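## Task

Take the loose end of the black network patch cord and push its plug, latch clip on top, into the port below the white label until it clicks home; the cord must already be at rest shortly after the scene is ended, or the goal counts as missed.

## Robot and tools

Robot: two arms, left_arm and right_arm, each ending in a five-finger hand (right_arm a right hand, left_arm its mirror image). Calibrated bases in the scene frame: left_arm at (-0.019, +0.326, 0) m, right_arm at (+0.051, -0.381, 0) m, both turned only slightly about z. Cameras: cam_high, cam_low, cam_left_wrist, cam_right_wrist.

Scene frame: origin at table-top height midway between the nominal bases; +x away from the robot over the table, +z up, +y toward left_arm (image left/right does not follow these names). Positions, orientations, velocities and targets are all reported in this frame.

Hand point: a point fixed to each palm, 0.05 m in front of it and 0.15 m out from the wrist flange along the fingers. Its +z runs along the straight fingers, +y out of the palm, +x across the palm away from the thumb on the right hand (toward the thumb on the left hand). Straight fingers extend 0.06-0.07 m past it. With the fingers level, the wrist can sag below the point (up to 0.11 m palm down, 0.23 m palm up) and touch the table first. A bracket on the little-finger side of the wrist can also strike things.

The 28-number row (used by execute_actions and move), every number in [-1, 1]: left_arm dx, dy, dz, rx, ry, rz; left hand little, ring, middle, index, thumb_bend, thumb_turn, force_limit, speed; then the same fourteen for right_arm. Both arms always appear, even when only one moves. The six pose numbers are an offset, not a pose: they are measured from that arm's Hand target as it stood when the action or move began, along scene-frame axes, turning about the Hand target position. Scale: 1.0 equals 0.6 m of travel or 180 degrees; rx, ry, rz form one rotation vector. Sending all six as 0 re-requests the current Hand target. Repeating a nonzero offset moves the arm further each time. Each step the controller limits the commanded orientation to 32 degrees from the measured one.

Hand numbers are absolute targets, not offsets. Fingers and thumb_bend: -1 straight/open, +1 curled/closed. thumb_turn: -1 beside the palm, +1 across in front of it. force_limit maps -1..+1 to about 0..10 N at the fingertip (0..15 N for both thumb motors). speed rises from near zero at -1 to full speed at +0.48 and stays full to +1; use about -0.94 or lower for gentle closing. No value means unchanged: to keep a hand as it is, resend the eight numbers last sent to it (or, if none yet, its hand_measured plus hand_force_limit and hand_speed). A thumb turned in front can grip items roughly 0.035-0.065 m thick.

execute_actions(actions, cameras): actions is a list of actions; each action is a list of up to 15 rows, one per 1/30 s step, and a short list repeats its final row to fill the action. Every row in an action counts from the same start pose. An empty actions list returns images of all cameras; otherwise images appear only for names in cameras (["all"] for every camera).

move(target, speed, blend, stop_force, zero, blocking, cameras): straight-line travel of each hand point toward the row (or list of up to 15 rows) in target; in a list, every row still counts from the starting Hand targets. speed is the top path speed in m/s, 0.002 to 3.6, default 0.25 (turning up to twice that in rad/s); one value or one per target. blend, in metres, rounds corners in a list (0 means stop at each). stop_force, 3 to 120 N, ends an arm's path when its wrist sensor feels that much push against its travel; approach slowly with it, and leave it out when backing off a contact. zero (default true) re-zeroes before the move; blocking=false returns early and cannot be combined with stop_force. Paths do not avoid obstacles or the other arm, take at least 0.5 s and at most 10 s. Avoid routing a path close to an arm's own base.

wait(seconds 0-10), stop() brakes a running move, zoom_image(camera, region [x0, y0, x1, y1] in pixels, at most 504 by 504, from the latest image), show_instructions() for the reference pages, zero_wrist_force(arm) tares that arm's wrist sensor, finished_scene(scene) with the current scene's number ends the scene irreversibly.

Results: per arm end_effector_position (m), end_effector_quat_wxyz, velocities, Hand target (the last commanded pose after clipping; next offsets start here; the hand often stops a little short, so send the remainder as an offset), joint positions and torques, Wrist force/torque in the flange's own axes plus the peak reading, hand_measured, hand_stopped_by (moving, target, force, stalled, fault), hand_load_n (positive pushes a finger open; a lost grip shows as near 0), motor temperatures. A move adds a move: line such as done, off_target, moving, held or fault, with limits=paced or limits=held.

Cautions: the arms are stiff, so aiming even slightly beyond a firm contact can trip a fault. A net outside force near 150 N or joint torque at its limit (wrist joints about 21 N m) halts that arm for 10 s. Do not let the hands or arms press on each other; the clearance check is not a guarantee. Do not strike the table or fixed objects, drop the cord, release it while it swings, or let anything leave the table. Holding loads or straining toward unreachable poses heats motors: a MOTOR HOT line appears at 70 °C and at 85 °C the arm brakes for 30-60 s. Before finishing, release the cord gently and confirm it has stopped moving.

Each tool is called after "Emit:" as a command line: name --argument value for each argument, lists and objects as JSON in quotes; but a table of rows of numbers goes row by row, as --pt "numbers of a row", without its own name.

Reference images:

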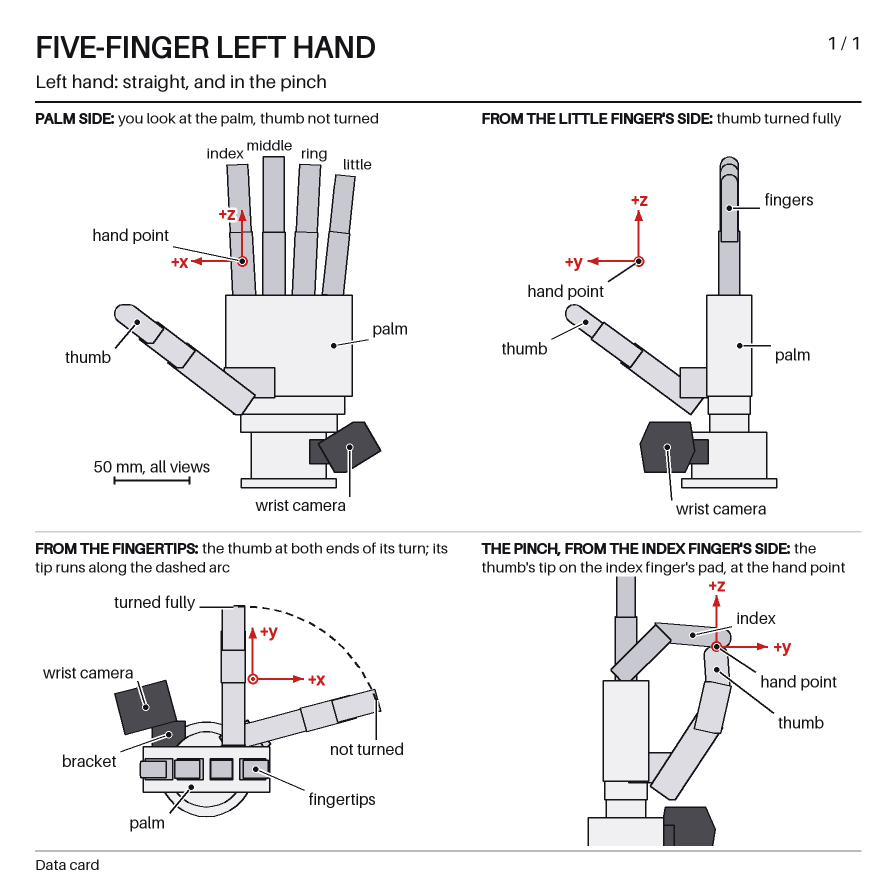

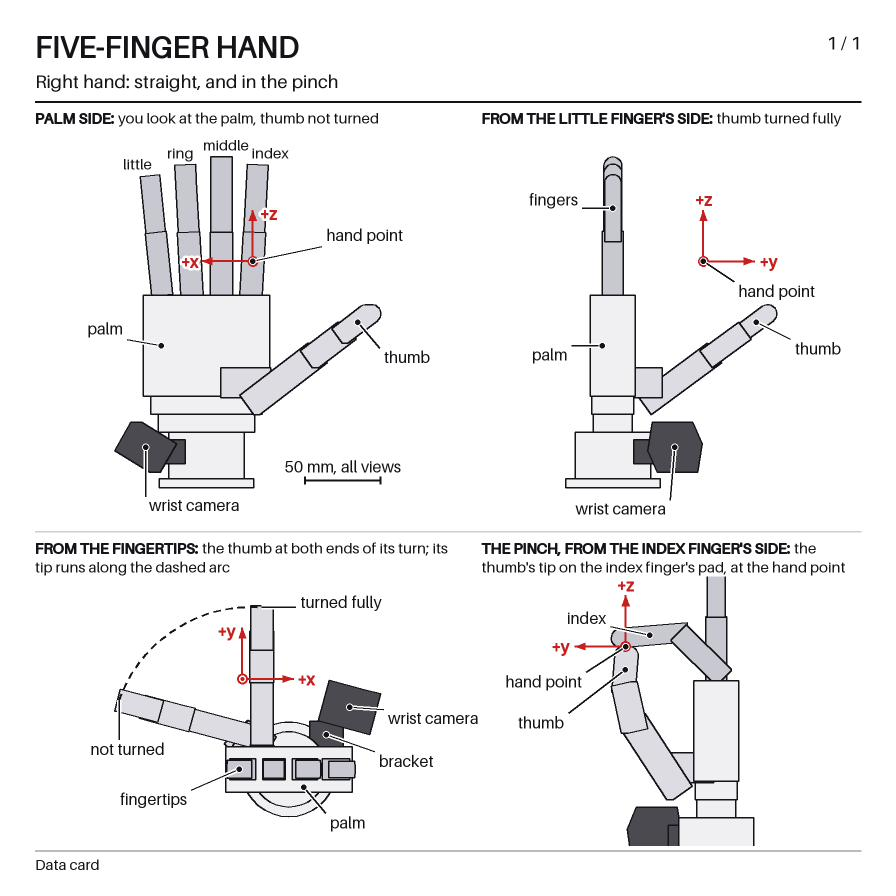

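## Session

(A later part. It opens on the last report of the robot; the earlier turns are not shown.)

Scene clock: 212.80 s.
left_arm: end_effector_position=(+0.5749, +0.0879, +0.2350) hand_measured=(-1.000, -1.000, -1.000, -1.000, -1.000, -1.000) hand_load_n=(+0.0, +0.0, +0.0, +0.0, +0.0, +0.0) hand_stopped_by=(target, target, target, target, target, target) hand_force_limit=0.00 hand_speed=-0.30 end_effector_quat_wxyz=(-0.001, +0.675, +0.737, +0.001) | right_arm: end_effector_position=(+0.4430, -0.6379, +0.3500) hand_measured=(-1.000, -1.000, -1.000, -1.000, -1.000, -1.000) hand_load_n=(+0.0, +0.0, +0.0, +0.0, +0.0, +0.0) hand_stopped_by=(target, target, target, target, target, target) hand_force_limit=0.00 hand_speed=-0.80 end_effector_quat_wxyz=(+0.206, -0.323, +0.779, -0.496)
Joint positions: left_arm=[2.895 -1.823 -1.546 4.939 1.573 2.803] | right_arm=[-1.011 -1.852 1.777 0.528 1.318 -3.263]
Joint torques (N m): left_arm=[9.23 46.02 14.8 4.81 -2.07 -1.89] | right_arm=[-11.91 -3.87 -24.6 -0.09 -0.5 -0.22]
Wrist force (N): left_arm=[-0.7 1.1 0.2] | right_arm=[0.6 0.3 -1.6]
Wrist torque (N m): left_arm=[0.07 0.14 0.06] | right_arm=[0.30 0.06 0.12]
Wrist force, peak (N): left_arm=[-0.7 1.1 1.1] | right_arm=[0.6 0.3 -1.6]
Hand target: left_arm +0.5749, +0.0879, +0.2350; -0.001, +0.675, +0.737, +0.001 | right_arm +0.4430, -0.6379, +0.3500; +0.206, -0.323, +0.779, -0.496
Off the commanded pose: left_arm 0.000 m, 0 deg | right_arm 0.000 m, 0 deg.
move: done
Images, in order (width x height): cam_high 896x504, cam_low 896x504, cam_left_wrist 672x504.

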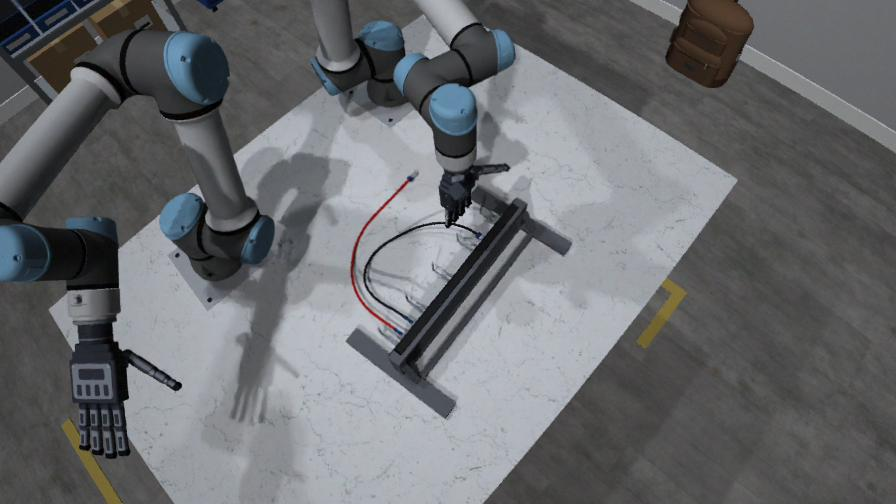

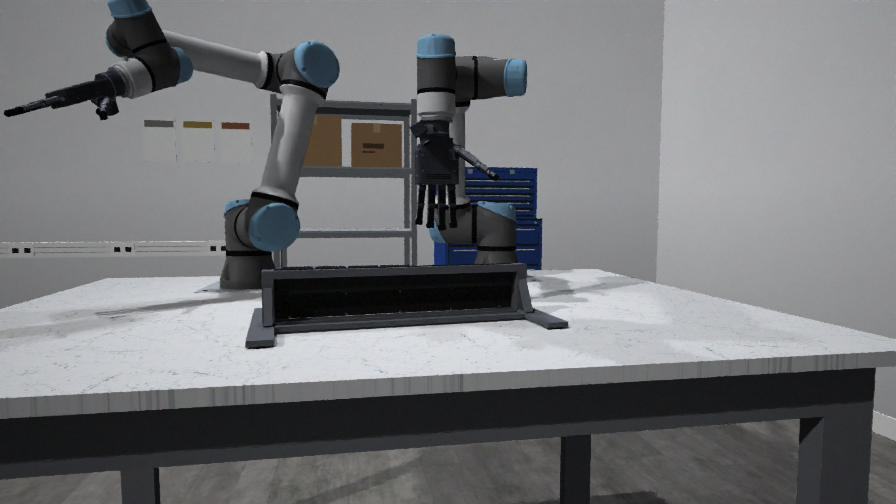

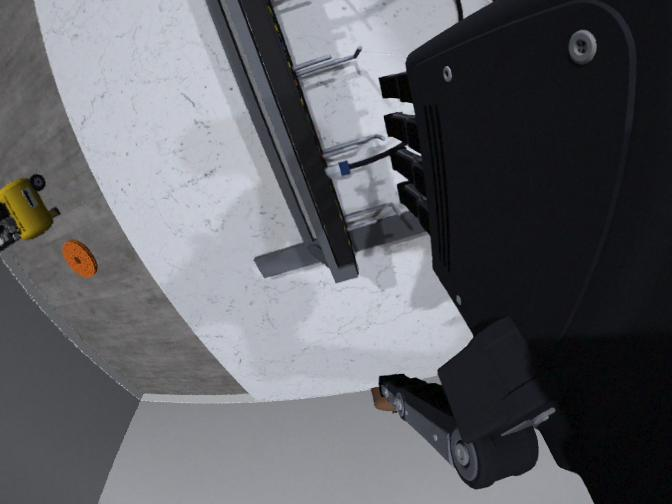

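Emit:
zoom_image --camera "cam_left_wrist" --region '[300, 130, 420, 220]'

Emit:
zoom_image --camera "cam_high" --region '[430, 200, 510, 260]'

Scaled by 4.200 from the camera's 672x504 image, which has a finer 960x720 frame.

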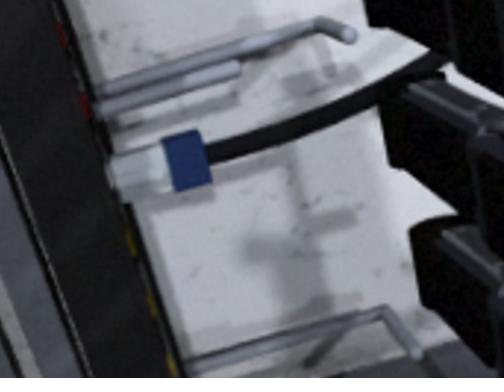

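Scaled by 6.300 from the camera's 896x504 image, which has a finer 1280x720 frame.

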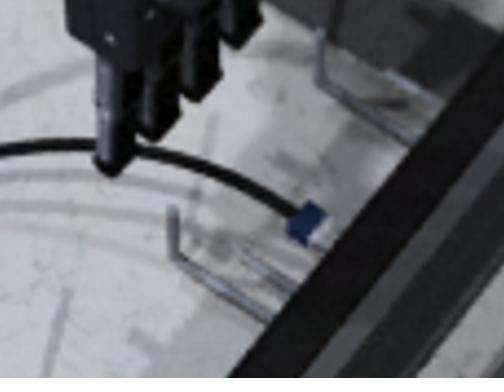

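Emit:
zoom_image --camera "cam_left_wrist" --region '[318, 148, 368, 192]'

Scaled by 10.080 from the camera's 672x504 image, which has a finer 960x720 frame.

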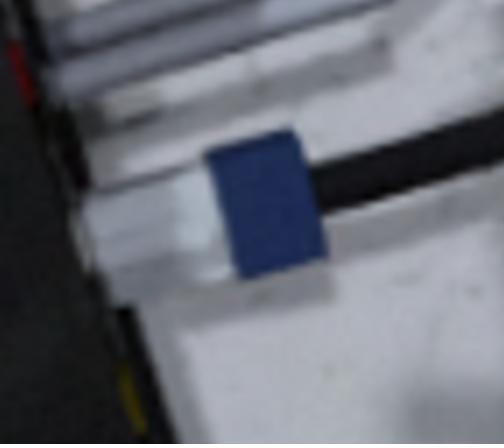

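Emit:
move --target '[0.0252,0.0165,-0.105,0,0,0.0111,-1,-1,-1,-1,-1,-1,0.0,-0.3,0,0,0,0,0,0,-1,-1,-1,-1,-1,-1,0.0,-0.8]' --speed 0.08 --cameras '["cam_left_wrist"]'

Emit:
zoom_image --camera "cam_left_wrist" --region '[320, 120, 440, 210]'

Scene clock: 215.33 s.
left_arm: end_effector_position=(+0.5900, +0.0978, +0.1722) hand_measured=(-1.000, -1.000, -1.000, -1.000, -1.000, -1.000) hand_load_n=(+0.0, +0.0, +0.0, +0.0, +0.0, +0.0) hand_stopped_by=(target, target, target, target, target, target) hand_force_limit=0.00 hand_speed=-0.30 end_effector_quat_wxyz=(-0.001, +0.662, +0.749, +0.001) | right_arm: end_effector_position=(+0.4430, -0.6379, +0.3500) hand_measured=(-1.000, -1.000, -1.000, -1.000, -1.000, -1.000) hand_load_n=(-0.5, +0.0, -0.5, +0.0, +0.0, +0.0) hand_stopped_by=(target, target, target, target, target, target) hand_force_limit=0.00 hand_speed=-0.80 end_effector_quat_wxyz=(+0.206, -0.323, +0.779, -0.496)
Joint positions: left_arm=[2.915 -1.893 -1.623 5.085 1.572 2.788] | right_arm=[-1.011 -1.852 1.777 0.528 1.318 -3.263]
Joint torques (N m): left_arm=[8.69 30.82 13.21 4.5 -1.17 -1.99] | right_arm=[-12.46 -3.61 -24.05 -0.05 -0.44 -0.12]
Wrist force (N): left_arm=[-0.5 0.9 0.8] | right_arm=[0.5 0.2 -1.1]
Wrist torque (N m): left_arm=[0.02 0.11 0.07] | right_arm=[0.24 0.07 0.10]
Wrist force, peak (N): left_arm=[-0.5 1.1 1.0] | right_arm=[0.6 0.8 -1.4]
Hand target: left_arm +0.5901, +0.0978, +0.1720; -0.001, +0.662, +0.749, +0.001 | right_arm +0.4430, -0.6379, +0.3500; +0.206, -0.323, +0.779, -0.496
Off the commanded pose: left_arm 0.000 m, 0 deg | right_arm 0.000 m, 0 deg.
move: done
Images, in order (width x height): cam_left_wrist 672x504.

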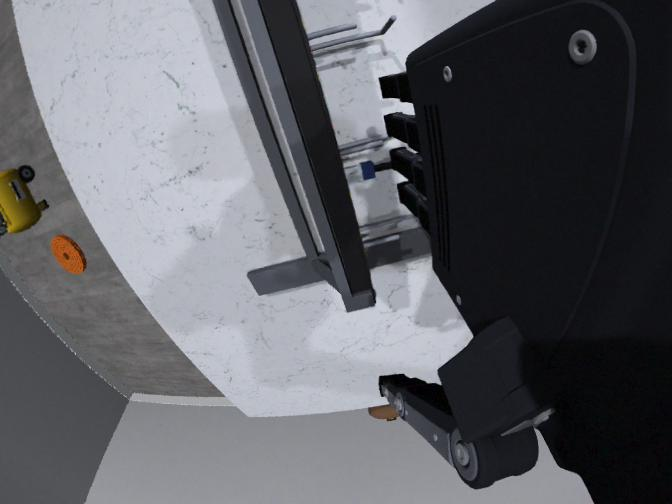

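Scaled by 4.200 from the camera's 672x504 image, which has a finer 960x720 frame.

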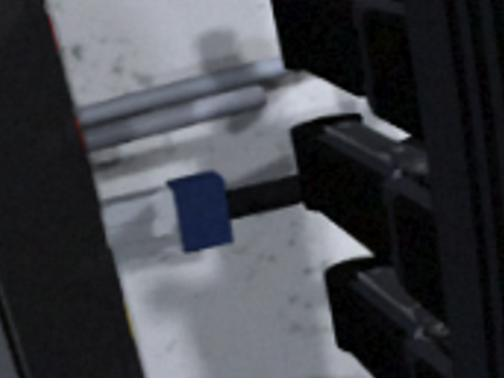

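Emit:
move --target '[0.0005,-0.005,-0.0217,0,0,0,-1,-1,-1,-1,-1,-1,0.0,-0.3,0,0,0,0,0,0,-1,-1,-1,-1,-1,-1,0.0,-0.8]' --speed 0.03 --stop_force 3 --cameras '["cam_left_wrist"]'

Emit:
zoom_image --camera "cam_left_wrist" --region '[340, 130, 430, 210]'

Emit:
zoom_image --camera "cam_high" --region '[430, 200, 510, 260]'

Scene clock: 217.30 s.
left_arm: end_effector_position=(+0.5904, +0.0948, +0.1590) hand_measured=(-1.000, -1.000, -1.000, -1.000, -1.000, -1.000) hand_load_n=(+0.0, +0.0, +0.0, +0.0, +0.0, +0.0) hand_stopped_by=(target, target, target, target, target, target) hand_force_limit=0.00 hand_speed=-0.30 end_effector_quat_wxyz=(-0.001, +0.662, +0.749, +0.001) | right_arm: end_effector_position=(+0.4430, -0.6379, +0.3500) hand_measured=(-1.000, -1.000, -1.000, -1.000, -1.000, -1.000) hand_load_n=(+0.0, +0.0, +0.0, +0.0, +0.0, -0.5) hand_stopped_by=(target, target, target, target, target, target) hand_force_limit=0.00 hand_speed=-0.80 end_effector_quat_wxyz=(+0.206, -0.323, +0.779, -0.496)
Joint positions: left_arm=[2.91 -1.908 -1.638 5.116 1.572 2.783] | right_arm=[-1.011 -1.852 1.777 0.528 1.318 -3.263]
Joint torques (N m): left_arm=[-9.74 31.25 12.07 4.59 1.83 -2.1] | right_arm=[-12.23 -4.58 -24.81 0.09 -0.42 -0.12]
Wrist force (N): left_arm=[-0.4 0.9 0.5] | right_arm=[0.5 0.1 -1.3]
Wrist torque (N m): left_arm=[0.04 0.09 0.08] | right_arm=[0.25 0.07 0.10]
Wrist force, peak (N): left_arm=[-0.6 0.9 0.9] | right_arm=[0.7 0.3 -1.6]
Hand target: left_arm +0.5904, +0.0948, +0.1590; -0.001, +0.662, +0.749, +0.001 | right_arm +0.4430, -0.6379, +0.3500; +0.206, -0.323, +0.779, -0.496
Off the commanded pose: left_arm 0.000 m, 0 deg | right_arm 0.000 m, 0 deg.
move: done
Images, in order (width x height): cam_left_wrist 672x504.

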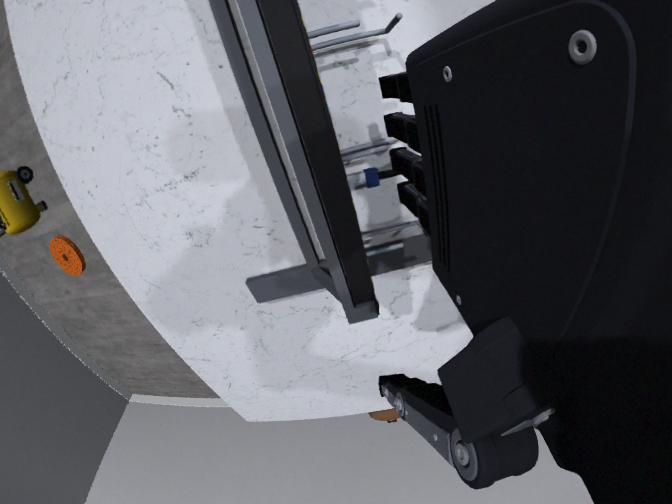

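Scaled by 5.600 from the camera's 672x504 image, which has a finer 960x720 frame.

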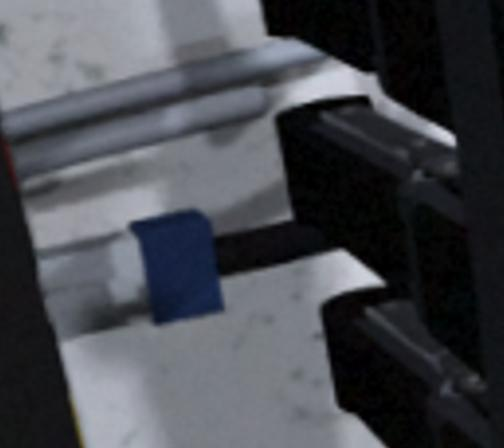

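This scene's latest camera images include none from cam_high. They are from: cam_left_wrist. cam_high's image comes with the result of a call that names it in "cameras".

Emit:
move --target '[0.0,-0.0008,-0.0158,0,0,0,-1,-1,-1,-1,-1,-1,0.0,-0.3,0,0,0,0,0,0,-1,-1,-1,-1,-1,-1,0.0,-0.8]' --speed 0.02 --stop_force 3 --cameras '["cam_left_wrist","cam_high"]'

Emit:
zoom_image --camera "cam_left_wrist" --region '[340, 130, 430, 210]'

Emit:
zoom_image --camera "cam_high" --region '[430, 200, 510, 260]'

Scene clock: 218.97 s.
left_arm: end_effector_position=(+0.5904, +0.0944, +0.1495) hand_measured=(-1.000, -1.000, -1.000, -1.000, -1.000, -1.000) hand_load_n=(+0.0, +0.0, +0.0, +0.0, +0.0, +0.0) hand_stopped_by=(target, target, target, target, target, target) hand_force_limit=0.00 hand_speed=-0.30 end_effector_quat_wxyz=(-0.001, +0.662, +0.749, +0.001) | right_arm: end_effector_position=(+0.4430, -0.6379, +0.3500) hand_measured=(-1.000, -1.000, -1.000, -1.000, -1.000, -1.000) hand_load_n=(+0.0, +0.0, +0.0, +0.0, +0.0, +0.0) hand_stopped_by=(target, target, target, target, target, target) hand_force_limit=0.00 hand_speed=-0.80 end_effector_quat_wxyz=(+0.206, -0.323, +0.779, -0.496)
Joint positions: left_arm=[2.909 -1.918 -1.651 5.138 1.572 2.782] | right_arm=[-1.011 -1.852 1.777 0.528 1.318 -3.263]
Joint torques (N m): left_arm=[-10.44 30.24 12.71 4.55 1.72 -1.98] | right_arm=[-12.39 -4.09 -24.24 0.04 -0.24 -0.38]
Wrist force (N): left_arm=[-0.6 0.8 0.6] | right_arm=[0.5 0.2 -1.2]
Wrist torque (N m): left_arm=[0.02 0.12 0.07] | right_arm=[0.25 0.07 0.10]
Wrist force, peak (N): left_arm=[-0.6 1.2 0.4] | right_arm=[0.6 0.6 -1.4]
Hand target: left_arm +0.5904, +0.0944, +0.1495; -0.001, +0.662, +0.749, +0.001 | right_arm +0.4430, -0.6379, +0.3500; +0.206, -0.323, +0.779, -0.496
Off the commanded pose: left_arm 0.000 m, 0 deg | right_arm 0.000 m, 0 deg.
move: done
Images, in order (width x height): cam_high 896x504, cam_left_wrist 672x504.

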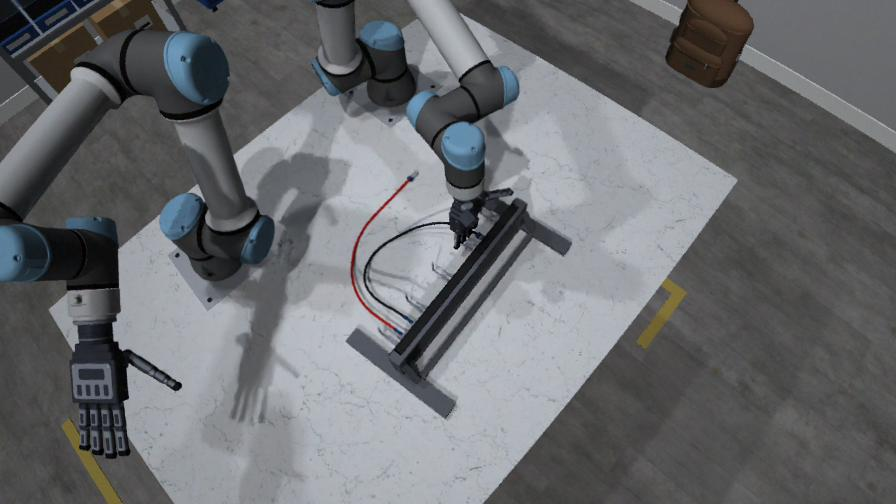

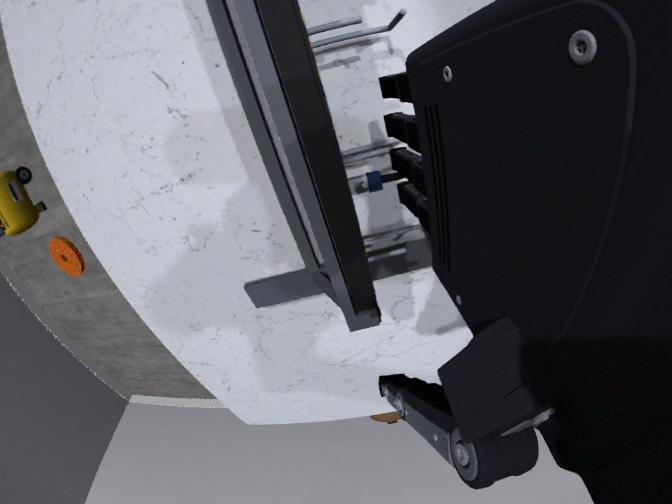

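Scaled by 5.600 from the camera's 672x504 image, which has a finer 960x720 frame.

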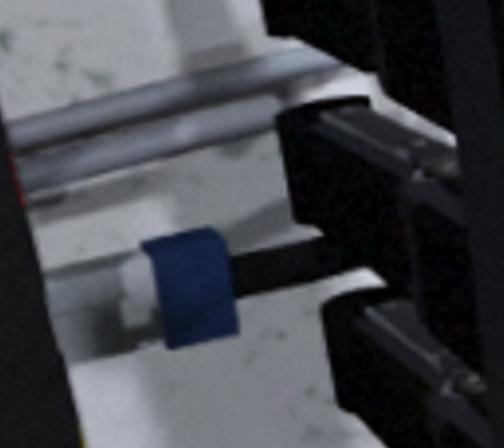

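Scaled by 6.300 from the camera's 896x504 image, which has a finer 1280x720 frame.

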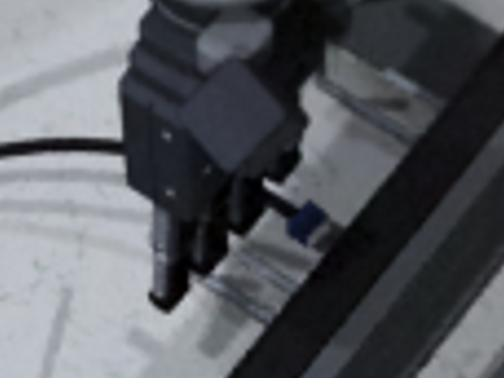

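Emit:
move --target '[0.0199,0.0019,0.0,0,0,0,-1,-1,-1,-1,-1,-1,0.0,-0.3,0,0,0,0,0,0,-1,-1,-1,-1,-1,-1,0.0,-0.8]' --speed 0.006 --stop_force 8 --cameras '["cam_left_wrist"]'

Emit:
zoom_image --camera "cam_left_wrist" --region '[340, 130, 430, 210]'

Scene clock: 222.63 s.
left_arm: end_effector_position=(+0.6023, +0.0955, +0.1495) hand_measured=(-1.000, -1.000, -1.000, -1.000, -1.000, -1.000) hand_load_n=(+0.0, +0.0, +0.0, +0.0, +0.0, +0.0) hand_stopped_by=(target, target, target, target, target, target) hand_force_limit=0.00 hand_speed=-0.30 end_effector_quat_wxyz=(-0.001, +0.662, +0.749, +0.001) | right_arm: end_effector_position=(+0.4430, -0.6379, +0.3500) hand_measured=(-1.000, -1.000, -1.000, -1.000, -1.000, -1.000) hand_load_n=(+0.0, +0.0, -0.5, +0.0, +0.0, +0.0) hand_stopped_by=(target, target, target, target, target, target) hand_force_limit=0.00 hand_speed=-0.80 end_effector_quat_wxyz=(+0.206, -0.323, +0.779, -0.496)
Joint positions: left_arm=[2.916 -1.94 -1.619 5.129 1.572 2.789] | right_arm=[-1.011 -1.852 1.777 0.528 1.318 -3.263]
Joint torques (N m): left_arm=[8.38 30.02 28.54 0.9 1.77 1.86] | right_arm=[-11.57 -4.76 -24.36 0.03 -0.53 -0.48]
Wrist force (N): left_arm=[-0.5 0.9 0.3] | right_arm=[0.5 0.1 -1.2]
Wrist torque (N m): left_arm=[0.04 0.09 0.08] | right_arm=[0.25 0.07 0.10]
Wrist force, peak (N): left_arm=[-0.6 1.0 0.8] | right_arm=[0.4 0.3 -1.6]
Hand target: left_arm +0.6023, +0.0955, +0.1495; -0.001, +0.662, +0.749, +0.001 | right_arm +0.4430, -0.6379, +0.3500; +0.206, -0.323, +0.779, -0.496
Off the commanded pose: left_arm 0.000 m, 0 deg | right_arm 0.000 m, 0 deg.
move: done
Images, in order (width x height): cam_left_wrist 672x504.

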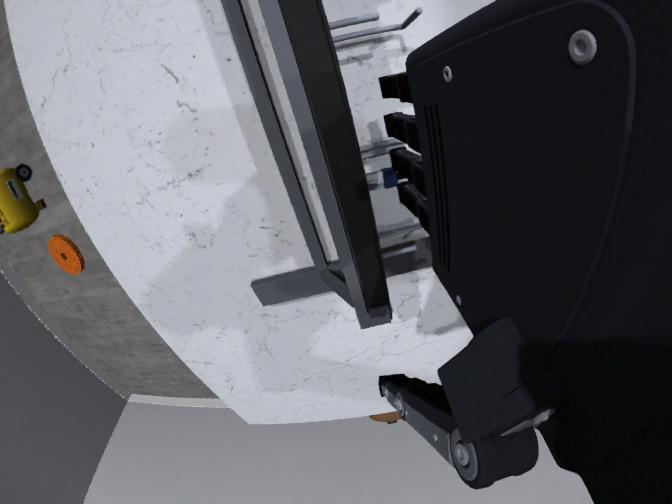

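Scaled by 5.600 from the camera's 672x504 image, which has a finer 960x720 frame.

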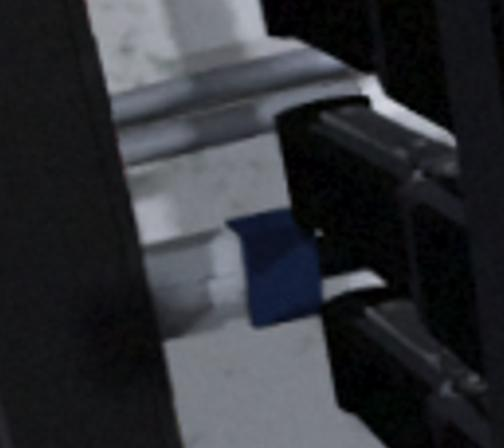

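Emit:
move --target '[0.0133,0.0013,0.0,0,0,0,-1,-1,-1,-1,-1,-1,0.0,-0.3,0,0,0,0,0,0,-1,-1,-1,-1,-1,-1,0.0,-0.8]' --speed 0.006 --stop_force 10 --cameras '["cam_left_wrist"]'

Emit:
zoom_image --camera "cam_left_wrist" --region '[340, 130, 430, 210]'

Scene clock: 225.03 s.
left_arm: end_effector_position=(+0.6103, +0.0963, +0.1495) hand_measured=(-1.000, -1.000, -1.000, -1.000, -1.000, -1.000) hand_load_n=(+0.0, +0.0, +0.0, +0.0, +0.0, +0.0) hand_stopped_by=(target, target, target, target, target, target) hand_force_limit=0.00 hand_speed=-0.30 end_effector_quat_wxyz=(-0.001, +0.662, +0.749, +0.001) | right_arm: end_effector_position=(+0.4430, -0.6379, +0.3500) hand_measured=(-1.000, -1.000, -1.000, -1.000, -1.000, -1.000) hand_load_n=(+0.0, +0.0, +0.0, +0.0, +0.0, +0.0) hand_stopped_by=(target, target, target, target, target, target) hand_force_limit=0.00 hand_speed=-0.80 end_effector_quat_wxyz=(+0.206, -0.323, +0.779, -0.496)
Joint positions: left_arm=[2.92 -1.955 -1.597 5.122 1.572 2.793] | right_arm=[-1.011 -1.852 1.777 0.528 1.318 -3.263]
Joint torques (N m): left_arm=[8.28 32.31 28.47 0.85 1.69 1.98] | right_arm=[-11.82 -4.82 -23.93 0.23 -0.35 -0.34]
Wrist force (N): left_arm=[-0.7 0.6 0.6] | right_arm=[0.3 -0.1 -1.3]
Wrist torque (N m): left_arm=[-0.02 0.14 -0.12] | right_arm=[0.22 0.11 0.08]
Wrist force, peak (N): left_arm=[-0.5 1.0 0.8] | right_arm=[0.6 0.6 -1.5]
Hand target: left_arm +0.6103, +0.0963, +0.1495; -0.001, +0.662, +0.749, +0.001 | right_arm +0.4430, -0.6379, +0.3500; +0.206, -0.323, +0.779, -0.496
Off the commanded pose: left_arm 0.000 m, 0 deg | right_arm 0.000 m, 0 deg.
move: done
Images, in order (width x height): cam_left_wrist 672x504.

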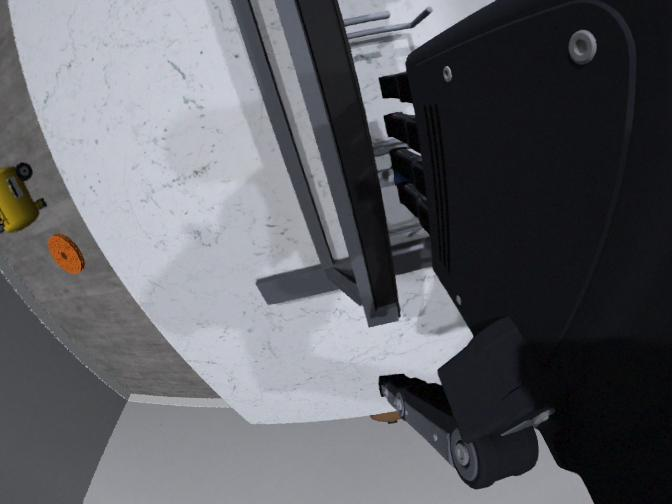

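Scaled by 5.600 from the camera's 672x504 image, which has a finer 960x720 frame.

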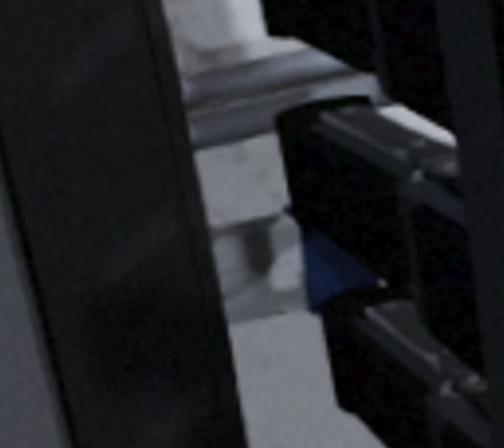

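Emit:
move --pt "-0.0283 -0.0026 0.0 0 0 0 -1 -1 -1 -1 -1 -1 0.0 -0.3 0 0 0 0 0 0 -1 -1 -1 -1 -1 -1 0.0 -0.8" --pt "-0.0283 -0.0026 -0.02 0 0 0 -1 -1 -1 -1 -1 -1 0.0 -0.3 0 0 0 0 0 0 -1 -1 -1 -1 -1 -1 0.0 -0.8" --speed '[0.03,0.02]' --stop_force 3 --cameras '["cam_left_wrist","cam_high"]'

Emit:
zoom_image --camera "cam_left_wrist" --region '[340, 130, 430, 210]'

Emit:
zoom_image --camera "cam_high" --region '[430, 200, 510, 260]'

Scene clock: 227.63 s.
left_arm: end_effector_position=(+0.5933, +0.0947, +0.1375) hand_measured=(-1.000, -1.000, -1.000, -1.000, -1.000, -1.000) hand_load_n=(+0.0, +0.0, +0.0, +0.0, -0.5, +0.0) hand_stopped_by=(target, target, target, target, target, target) hand_force_limit=0.00 hand_speed=-0.30 end_effector_quat_wxyz=(-0.001, +0.662, +0.749, +0.001) | right_arm: end_effector_position=(+0.4430, -0.6379, +0.3500) hand_measured=(-1.000, -1.000, -1.000, -1.000, -1.000, -1.000) hand_load_n=(+0.0, +0.0, +0.0, +0.0, +0.0, +0.0) hand_stopped_by=(target, target, target, target, target, target) hand_force_limit=0.00 hand_speed=-0.80 end_effector_quat_wxyz=(+0.206, -0.323, +0.779, -0.496)
Joint positions: left_arm=[2.911 -1.935 -1.66 5.165 1.572 2.784] | right_arm=[-1.011 -1.852 1.777 0.528 1.318 -3.263]
Joint torques (N m): left_arm=[-9.73 29.73 13.2 4.67 0.58 -2.2] | right_arm=[-11.47 -4.94 -24.17 0.16 -0.42 -0.51]
Wrist force (N): left_arm=[-0.3 0.9 0.7] | right_arm=[0.6 0.5 -1.0]
Wrist torque (N m): left_arm=[0.04 0.09 -0.03] | right_arm=[0.29 0.06 0.12]
Wrist force, peak (N): left_arm=[-0.7 1.1 0.7] | right_arm=[0.7 0.1 -1.5]
Hand target: left_arm +0.5933, +0.0947, +0.1375; -0.001, +0.662, +0.749, +0.001 | right_arm +0.4430, -0.6379, +0.3500; +0.206, -0.323, +0.779, -0.496
Off the commanded pose: left_arm 0.000 m, 0 deg | right_arm 0.000 m, 0 deg.
move: done
Images, in order (width x height): cam_high 896x504, cam_left_wrist 672x504.

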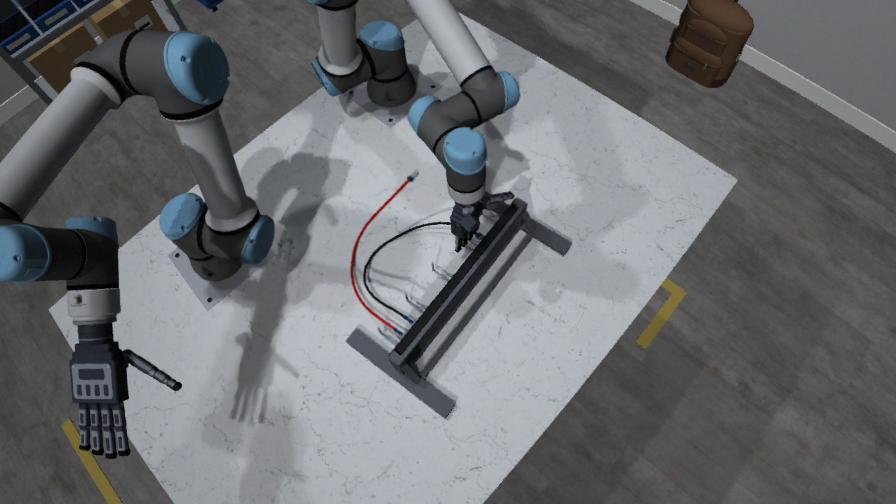

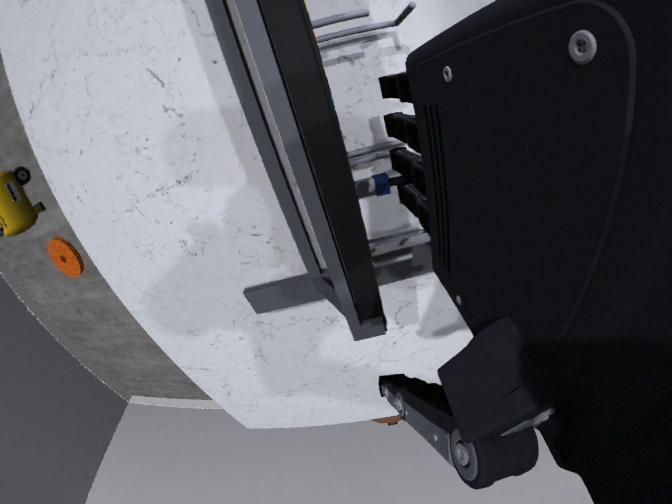

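Scaled by 5.600 from the camera's 672x504 image, which has a finer 960x720 frame.

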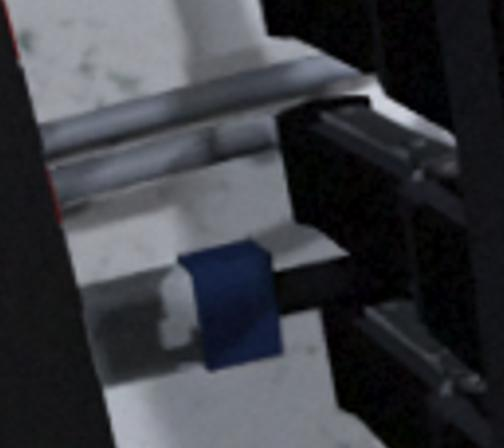

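Scaled by 6.300 from the camera's 896x504 image, which has a finer 1280x720 frame.

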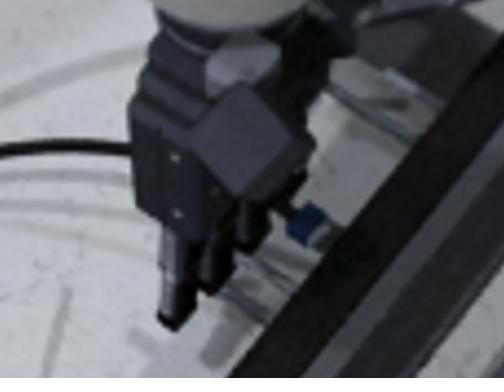

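Emit:
move --pt "0.0 0.0042 0.0 0 0 0 -1 -1 -1 -1 -1 -1 0.0 -0.3 0 0 0 0 0 0 -1 -1 -1 -1 -1 -1 0.0 -0.8" --pt "0.0 0.0042 -0.0067 0 0 0 -1 -1 -1 -1 -1 -1 0.0 -0.3 0 0 0 0 0 0 -1 -1 -1 -1 -1 -1 0.0 -0.8" --speed 0.02 --stop_force 3 --cameras '["cam_left_wrist"]'

Emit:
zoom_image --camera "cam_left_wrist" --region '[340, 130, 430, 210]'

Scene clock: 229.70 s.
left_arm: end_effector_position=(+0.5933, +0.0972, +0.1335) hand_measured=(-1.000, -1.000, -1.000, -1.000, -1.000, -1.000) hand_load_n=(+0.0, +0.0, +0.0, +0.0, +0.0, +0.0) hand_stopped_by=(target, target, target, target, target, target) hand_force_limit=0.00 hand_speed=-0.30 end_effector_quat_wxyz=(-0.001, +0.662, +0.749, +0.001) | right_arm: end_effector_position=(+0.4430, -0.6379, +0.3500) hand_measured=(-1.000, -1.000, -1.000, -1.000, -1.000, -1.000) hand_load_n=(+0.0, +0.0, +0.0, +0.0, +0.0, +0.0) hand_stopped_by=(target, target, target, target, target, target) hand_force_limit=0.00 hand_speed=-0.80 end_effector_quat_wxyz=(+0.206, -0.323, +0.779, -0.496)
Joint positions: left_arm=[2.915 -1.937 -1.669 5.175 1.572 2.788] | right_arm=[-1.011 -1.852 1.777 0.528 1.318 -3.263]
Joint torques (N m): left_arm=[9.58 30.4 13.77 4.6 -0.25 1.88] | right_arm=[-11.9 -4.48 -23.36 0.27 -0.65 -0.46]
Wrist force (N): left_arm=[-0.3 0.9 0.4] | right_arm=[0.4 0.3 -1.0]
Wrist torque (N m): left_arm=[0.04 0.07 -0.03] | right_arm=[0.26 0.08 0.10]
Wrist force, peak (N): left_arm=[-0.6 0.9 0.8] | right_arm=[0.5 0.7 -1.5]
Hand target: left_arm +0.5933, +0.0972, +0.1335; -0.001, +0.662, +0.749, +0.001 | right_arm +0.4430, -0.6379, +0.3500; +0.206, -0.323, +0.779, -0.496
Off the commanded pose: left_arm 0.000 m, 0 deg | right_arm 0.000 m, 0 deg.
move: done
Images, in order (width x height): cam_left_wrist 672x504.

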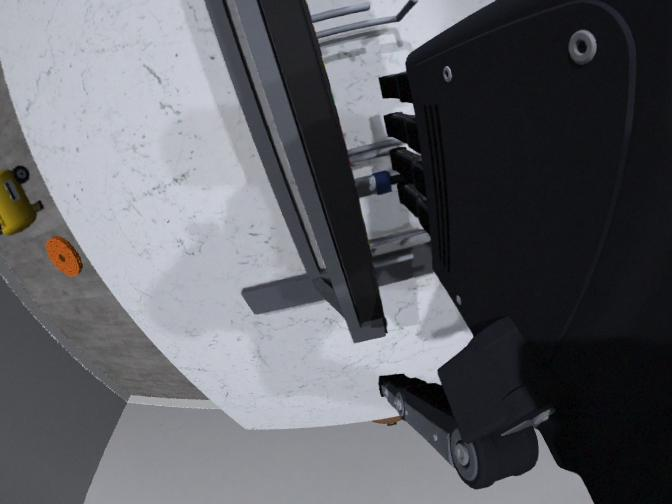

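Scaled by 5.600 from the camera's 672x504 image, which has a finer 960x720 frame.

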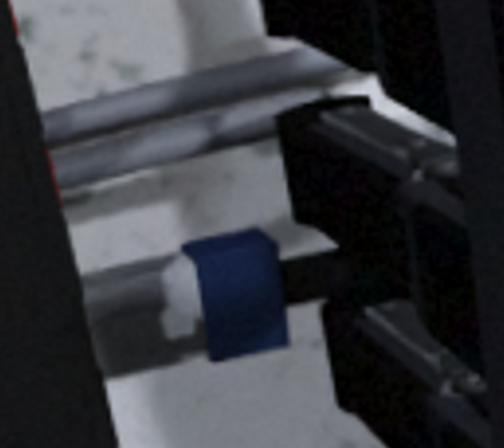

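Emit:
move --pt "0.0 0.0045 0.0 0 0 0 -1 -1 -1 -1 -1 -1 0.0 -0.3 0 0 0 0 0 0 -1 -1 -1 -1 -1 -1 0.0 -0.8" --pt "0.01 0.0055 0.0 0 0 0 -1 -1 -1 -1 -1 -1 0.0 -0.3 0 0 0 0 0 0 -1 -1 -1 -1 -1 -1 0.0 -0.8" --speed '[0.02,0.006]' --stop_force 4 --cameras '["cam_left_wrist","cam_high"]'

Emit:
zoom_image --camera "cam_left_wrist" --region '[340, 130, 430, 210]'

Emit:
zoom_image --camera "cam_high" --region '[455, 210, 495, 250]'

Scene clock: 232.23 s.
left_arm: end_effector_position=(+0.5993, +0.1005, +0.1335) hand_measured=(-1.000, -1.000, -1.000, -1.000, -1.000, -1.000) hand_load_n=(+0.0, -0.5, +0.0, +0.0, +0.0, +0.0) hand_stopped_by=(target, target, target, target, target, target) hand_force_limit=0.00 hand_speed=-0.30 end_effector_quat_wxyz=(-0.001, +0.662, +0.749, +0.001) | right_arm: end_effector_position=(+0.4430, -0.6379, +0.3500) hand_measured=(-1.000, -1.000, -1.000, -1.000, -1.000, -1.000) hand_load_n=(+0.0, +0.0, +0.0, +0.0, +0.0, +0.0) hand_stopped_by=(target, target, target, target, target, target) hand_force_limit=0.00 hand_speed=-0.80 end_effector_quat_wxyz=(+0.206, -0.323, +0.779, -0.496)
Joint positions: left_arm=[2.923 -1.946 -1.656 5.172 1.572 2.796] | right_arm=[-1.011 -1.852 1.777 0.528 1.318 -3.263]
Joint torques (N m): left_arm=[9.87 31.31 29.67 1.6 -0.16 2.26] | right_arm=[-10.75 -5.36 -23.63 0.06 -0.57 -0.59]
Wrist force (N): left_arm=[-0.3 -2.1 0.6] | right_arm=[0.4 0.1 -1.2]
Wrist torque (N m): left_arm=[0.16 0.10 -0.05] | right_arm=[0.25 0.09 0.09]
Wrist force, peak (N): left_arm=[-0.3 -2.3 1.6] | right_arm=[0.4 0.3 -1.5]
Hand target: left_arm +0.5993, +0.1005, +0.1335; -0.001, +0.662, +0.749, +0.001 | right_arm +0.4430, -0.6379, +0.3500; +0.206, -0.323, +0.779, -0.496
Off the commanded pose: left_arm 0.000 m, 0 deg | right_arm 0.000 m, 0 deg.
move: done
Images, in order (width x height): cam_high 896x504, cam_left_wrist 672x504.

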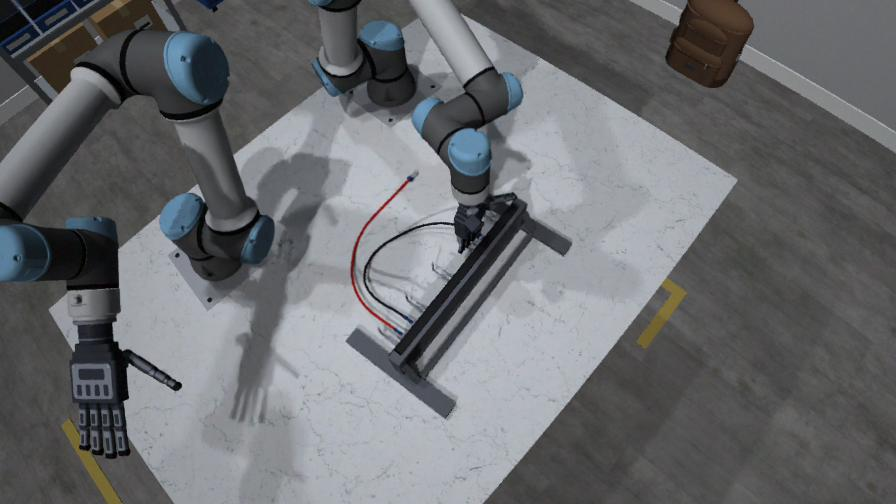

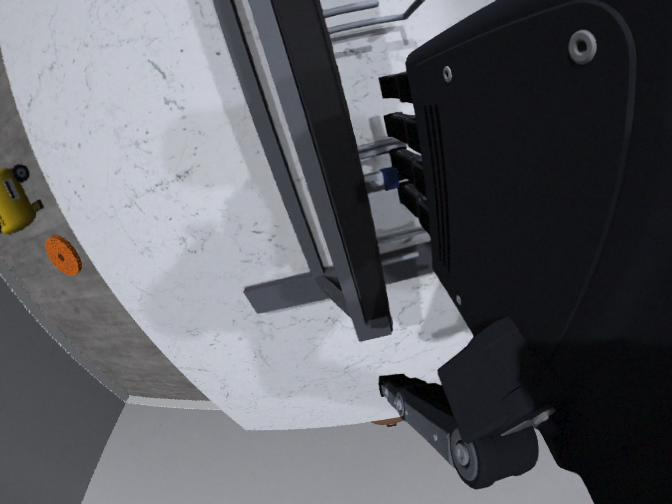

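Scaled by 5.600 from the camera's 672x504 image, which has a finer 960x720 frame.

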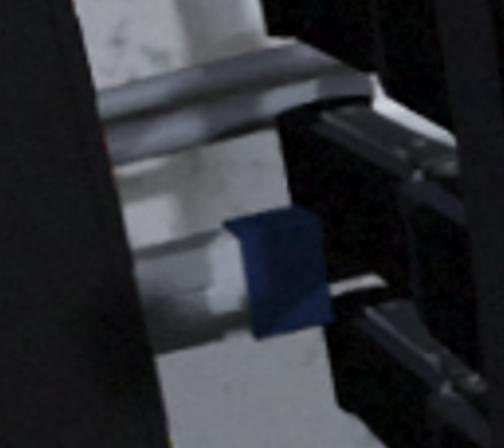

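Scaled by 12.600 from the camera's 896x504 image, which has a finer 1280x720 frame.

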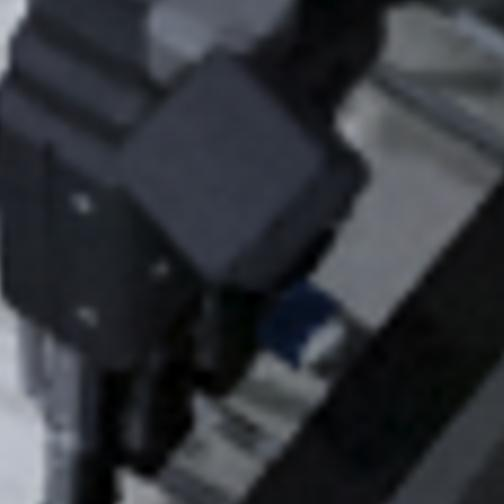

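Emit:
move --target '[0.0133,0.0015,0.0,0,0,0,-1,-1,-1,-1,-1,-1,0.0,-0.3,0,0,0,0,0,0,-1,-1,-1,-1,-1,-1,0.0,-0.8]' --speed 0.006 --stop_force 10 --cameras '["cam_left_wrist"]'

Emit:
zoom_image --camera "cam_left_wrist" --region '[340, 130, 430, 210]'

Scene clock: 233.90 s.
left_arm: end_effector_position=(+0.6011, +0.1008, +0.1335) hand_measured=(-1.000, -1.000, -1.000, -1.000, -1.000, -1.000) hand_load_n=(+0.0, +0.0, +1.5, +0.0, +0.0, +0.0) hand_stopped_by=(target, target, target, target, target, target) hand_force_limit=0.00 hand_speed=-0.30 end_effector_quat_wxyz=(-0.001, +0.662, +0.749, +0.000) | right_arm: end_effector_position=(+0.4430, -0.6379, +0.3500) hand_measured=(-1.000, -1.000, -1.000, -1.000, -1.000, -1.000) hand_load_n=(+0.0, +0.0, +0.0, +0.0, +0.0, +0.0) hand_stopped_by=(target, target, target, target, target, target) hand_force_limit=0.00 hand_speed=-0.80 end_effector_quat_wxyz=(+0.206, -0.323, +0.779, -0.496)
Joint positions: left_arm=[2.924 -1.949 -1.651 5.17 1.572 2.797] | right_arm=[-1.011 -1.852 1.777 0.528 1.318 -3.263]
Joint torques (N m): left_arm=[-6.05 52.04 16.28 8.66 0.2 -1.63] | right_arm=[-11.51 -5.07 -23.8 0.27 -0.54 -0.27]
Wrist force (N): left_arm=[-0.3 -11.4 -0.5] | right_arm=[0.4 0.2 -1.3]
Wrist torque (N m): left_arm=[0.68 0.08 0.09] | right_arm=[0.26 0.10 0.10]
Wrist force, peak (N): left_arm=[0.2 -14.7 -0.7] | right_arm=[0.4 0.6 -1.5]
Hand target: left_arm +0.6011, +0.1007, +0.1335; -0.001, +0.662, +0.749, +0.000 (not the last commanded pose) | right_arm +0.4430, -0.6379, +0.3500; +0.206, -0.323, +0.779, -0.496
Off the commanded pose: left_arm 0.006 m, 0 deg | right_arm 0.000 m, 0 deg.
move: contact (left_arm)
Images, in order (width x height): cam_left_wrist 672x504.

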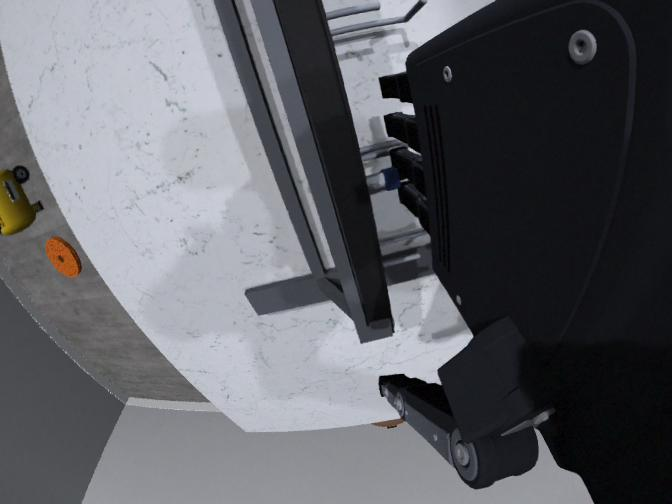

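Scaled by 5.600 from the camera's 672x504 image, which has a finer 960x720 frame.

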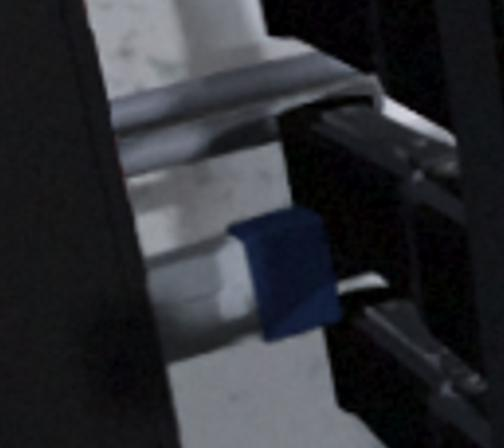

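Emit:
move --target '[0.01,0.0010,0.0,0,0,0,-1,-1,-1,-1,-1,-1,0.0,-0.3,0,0,0,0,0,0,-1,-1,-1,-1,-1,-1,0.0,-0.8]' --speed 0.006 --stop_force 10 --cameras '["cam_left_wrist"]'

Emit:
zoom_image --camera "cam_left_wrist" --region '[340, 130, 430, 210]'

Scene clock: 235.43 s.
left_arm: end_effector_position=(+0.6018, +0.1007, +0.1335) hand_measured=(-1.000, -1.000, -1.000, -1.000, -1.000, -1.000) hand_load_n=(+0.0, +0.0, +3.0, +0.0, +0.0, +0.0) hand_stopped_by=(target, target, target, target, target, target) hand_force_limit=0.00 hand_speed=-0.30 end_effector_quat_wxyz=(-0.001, +0.662, +0.749, +0.000) | right_arm: end_effector_position=(+0.4430, -0.6379, +0.3500) hand_measured=(-1.000, -1.000, -1.000, -1.000, -1.000, -1.000) hand_load_n=(+0.0, +0.0, +0.0, +0.0, +0.0, +0.0) hand_stopped_by=(target, target, target, target, target, target) hand_force_limit=0.00 hand_speed=-0.80 end_effector_quat_wxyz=(+0.206, -0.323, +0.779, -0.496)
Joint positions: left_arm=[2.924 -1.951 -1.649 5.169 1.572 2.797] | right_arm=[-1.011 -1.852 1.777 0.528 1.318 -3.263]
Joint torques (N m): left_arm=[-2.8 51.79 20.01 11.72 1.24 -1.27] | right_arm=[-10.83 -5.03 -23.38 0.22 -0.43 -0.42]
Wrist force (N): left_arm=[-1.4 -20.9 -0.9] | right_arm=[0.4 0.4 -1.2]
Wrist torque (N m): left_arm=[1.21 0.03 0.20] | right_arm=[0.28 0.10 0.10]
Wrist force, peak (N): left_arm=[-1.0 -24.2 -1.2] | right_arm=[0.6 0.3 -1.5]
Hand target: left_arm +0.6018, +0.1007, +0.1335; -0.001, +0.662, +0.749, +0.000 (not the last commanded pose) | right_arm +0.4430, -0.6379, +0.3500; +0.206, -0.323, +0.779, -0.496
Off the commanded pose: left_arm 0.005 m, 0 deg | right_arm 0.000 m, 0 deg.
move: contact (left_arm)
Images, in order (width x height): cam_left_wrist 672x504.

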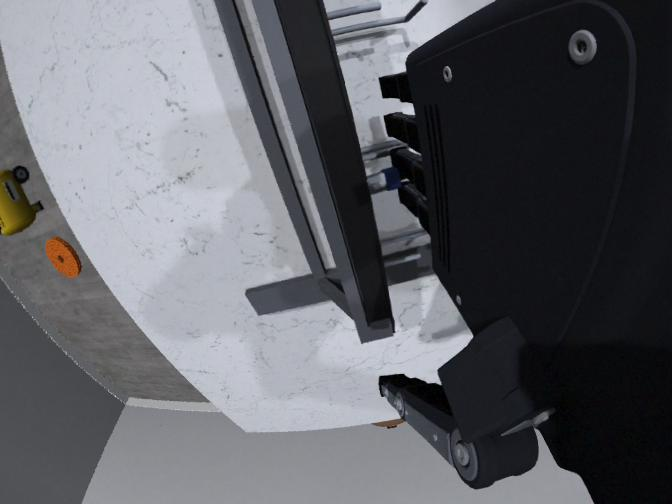

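Scaled by 5.600 from the camera's 672x504 image, which has a finer 960x720 frame.

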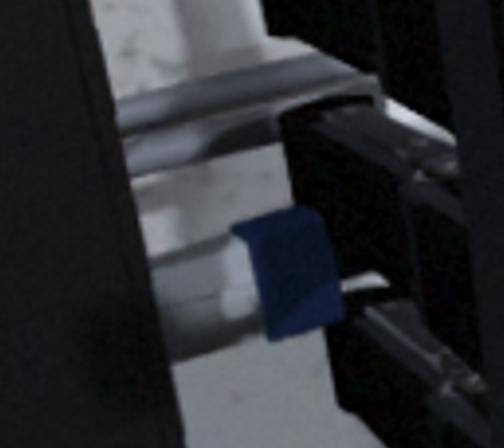

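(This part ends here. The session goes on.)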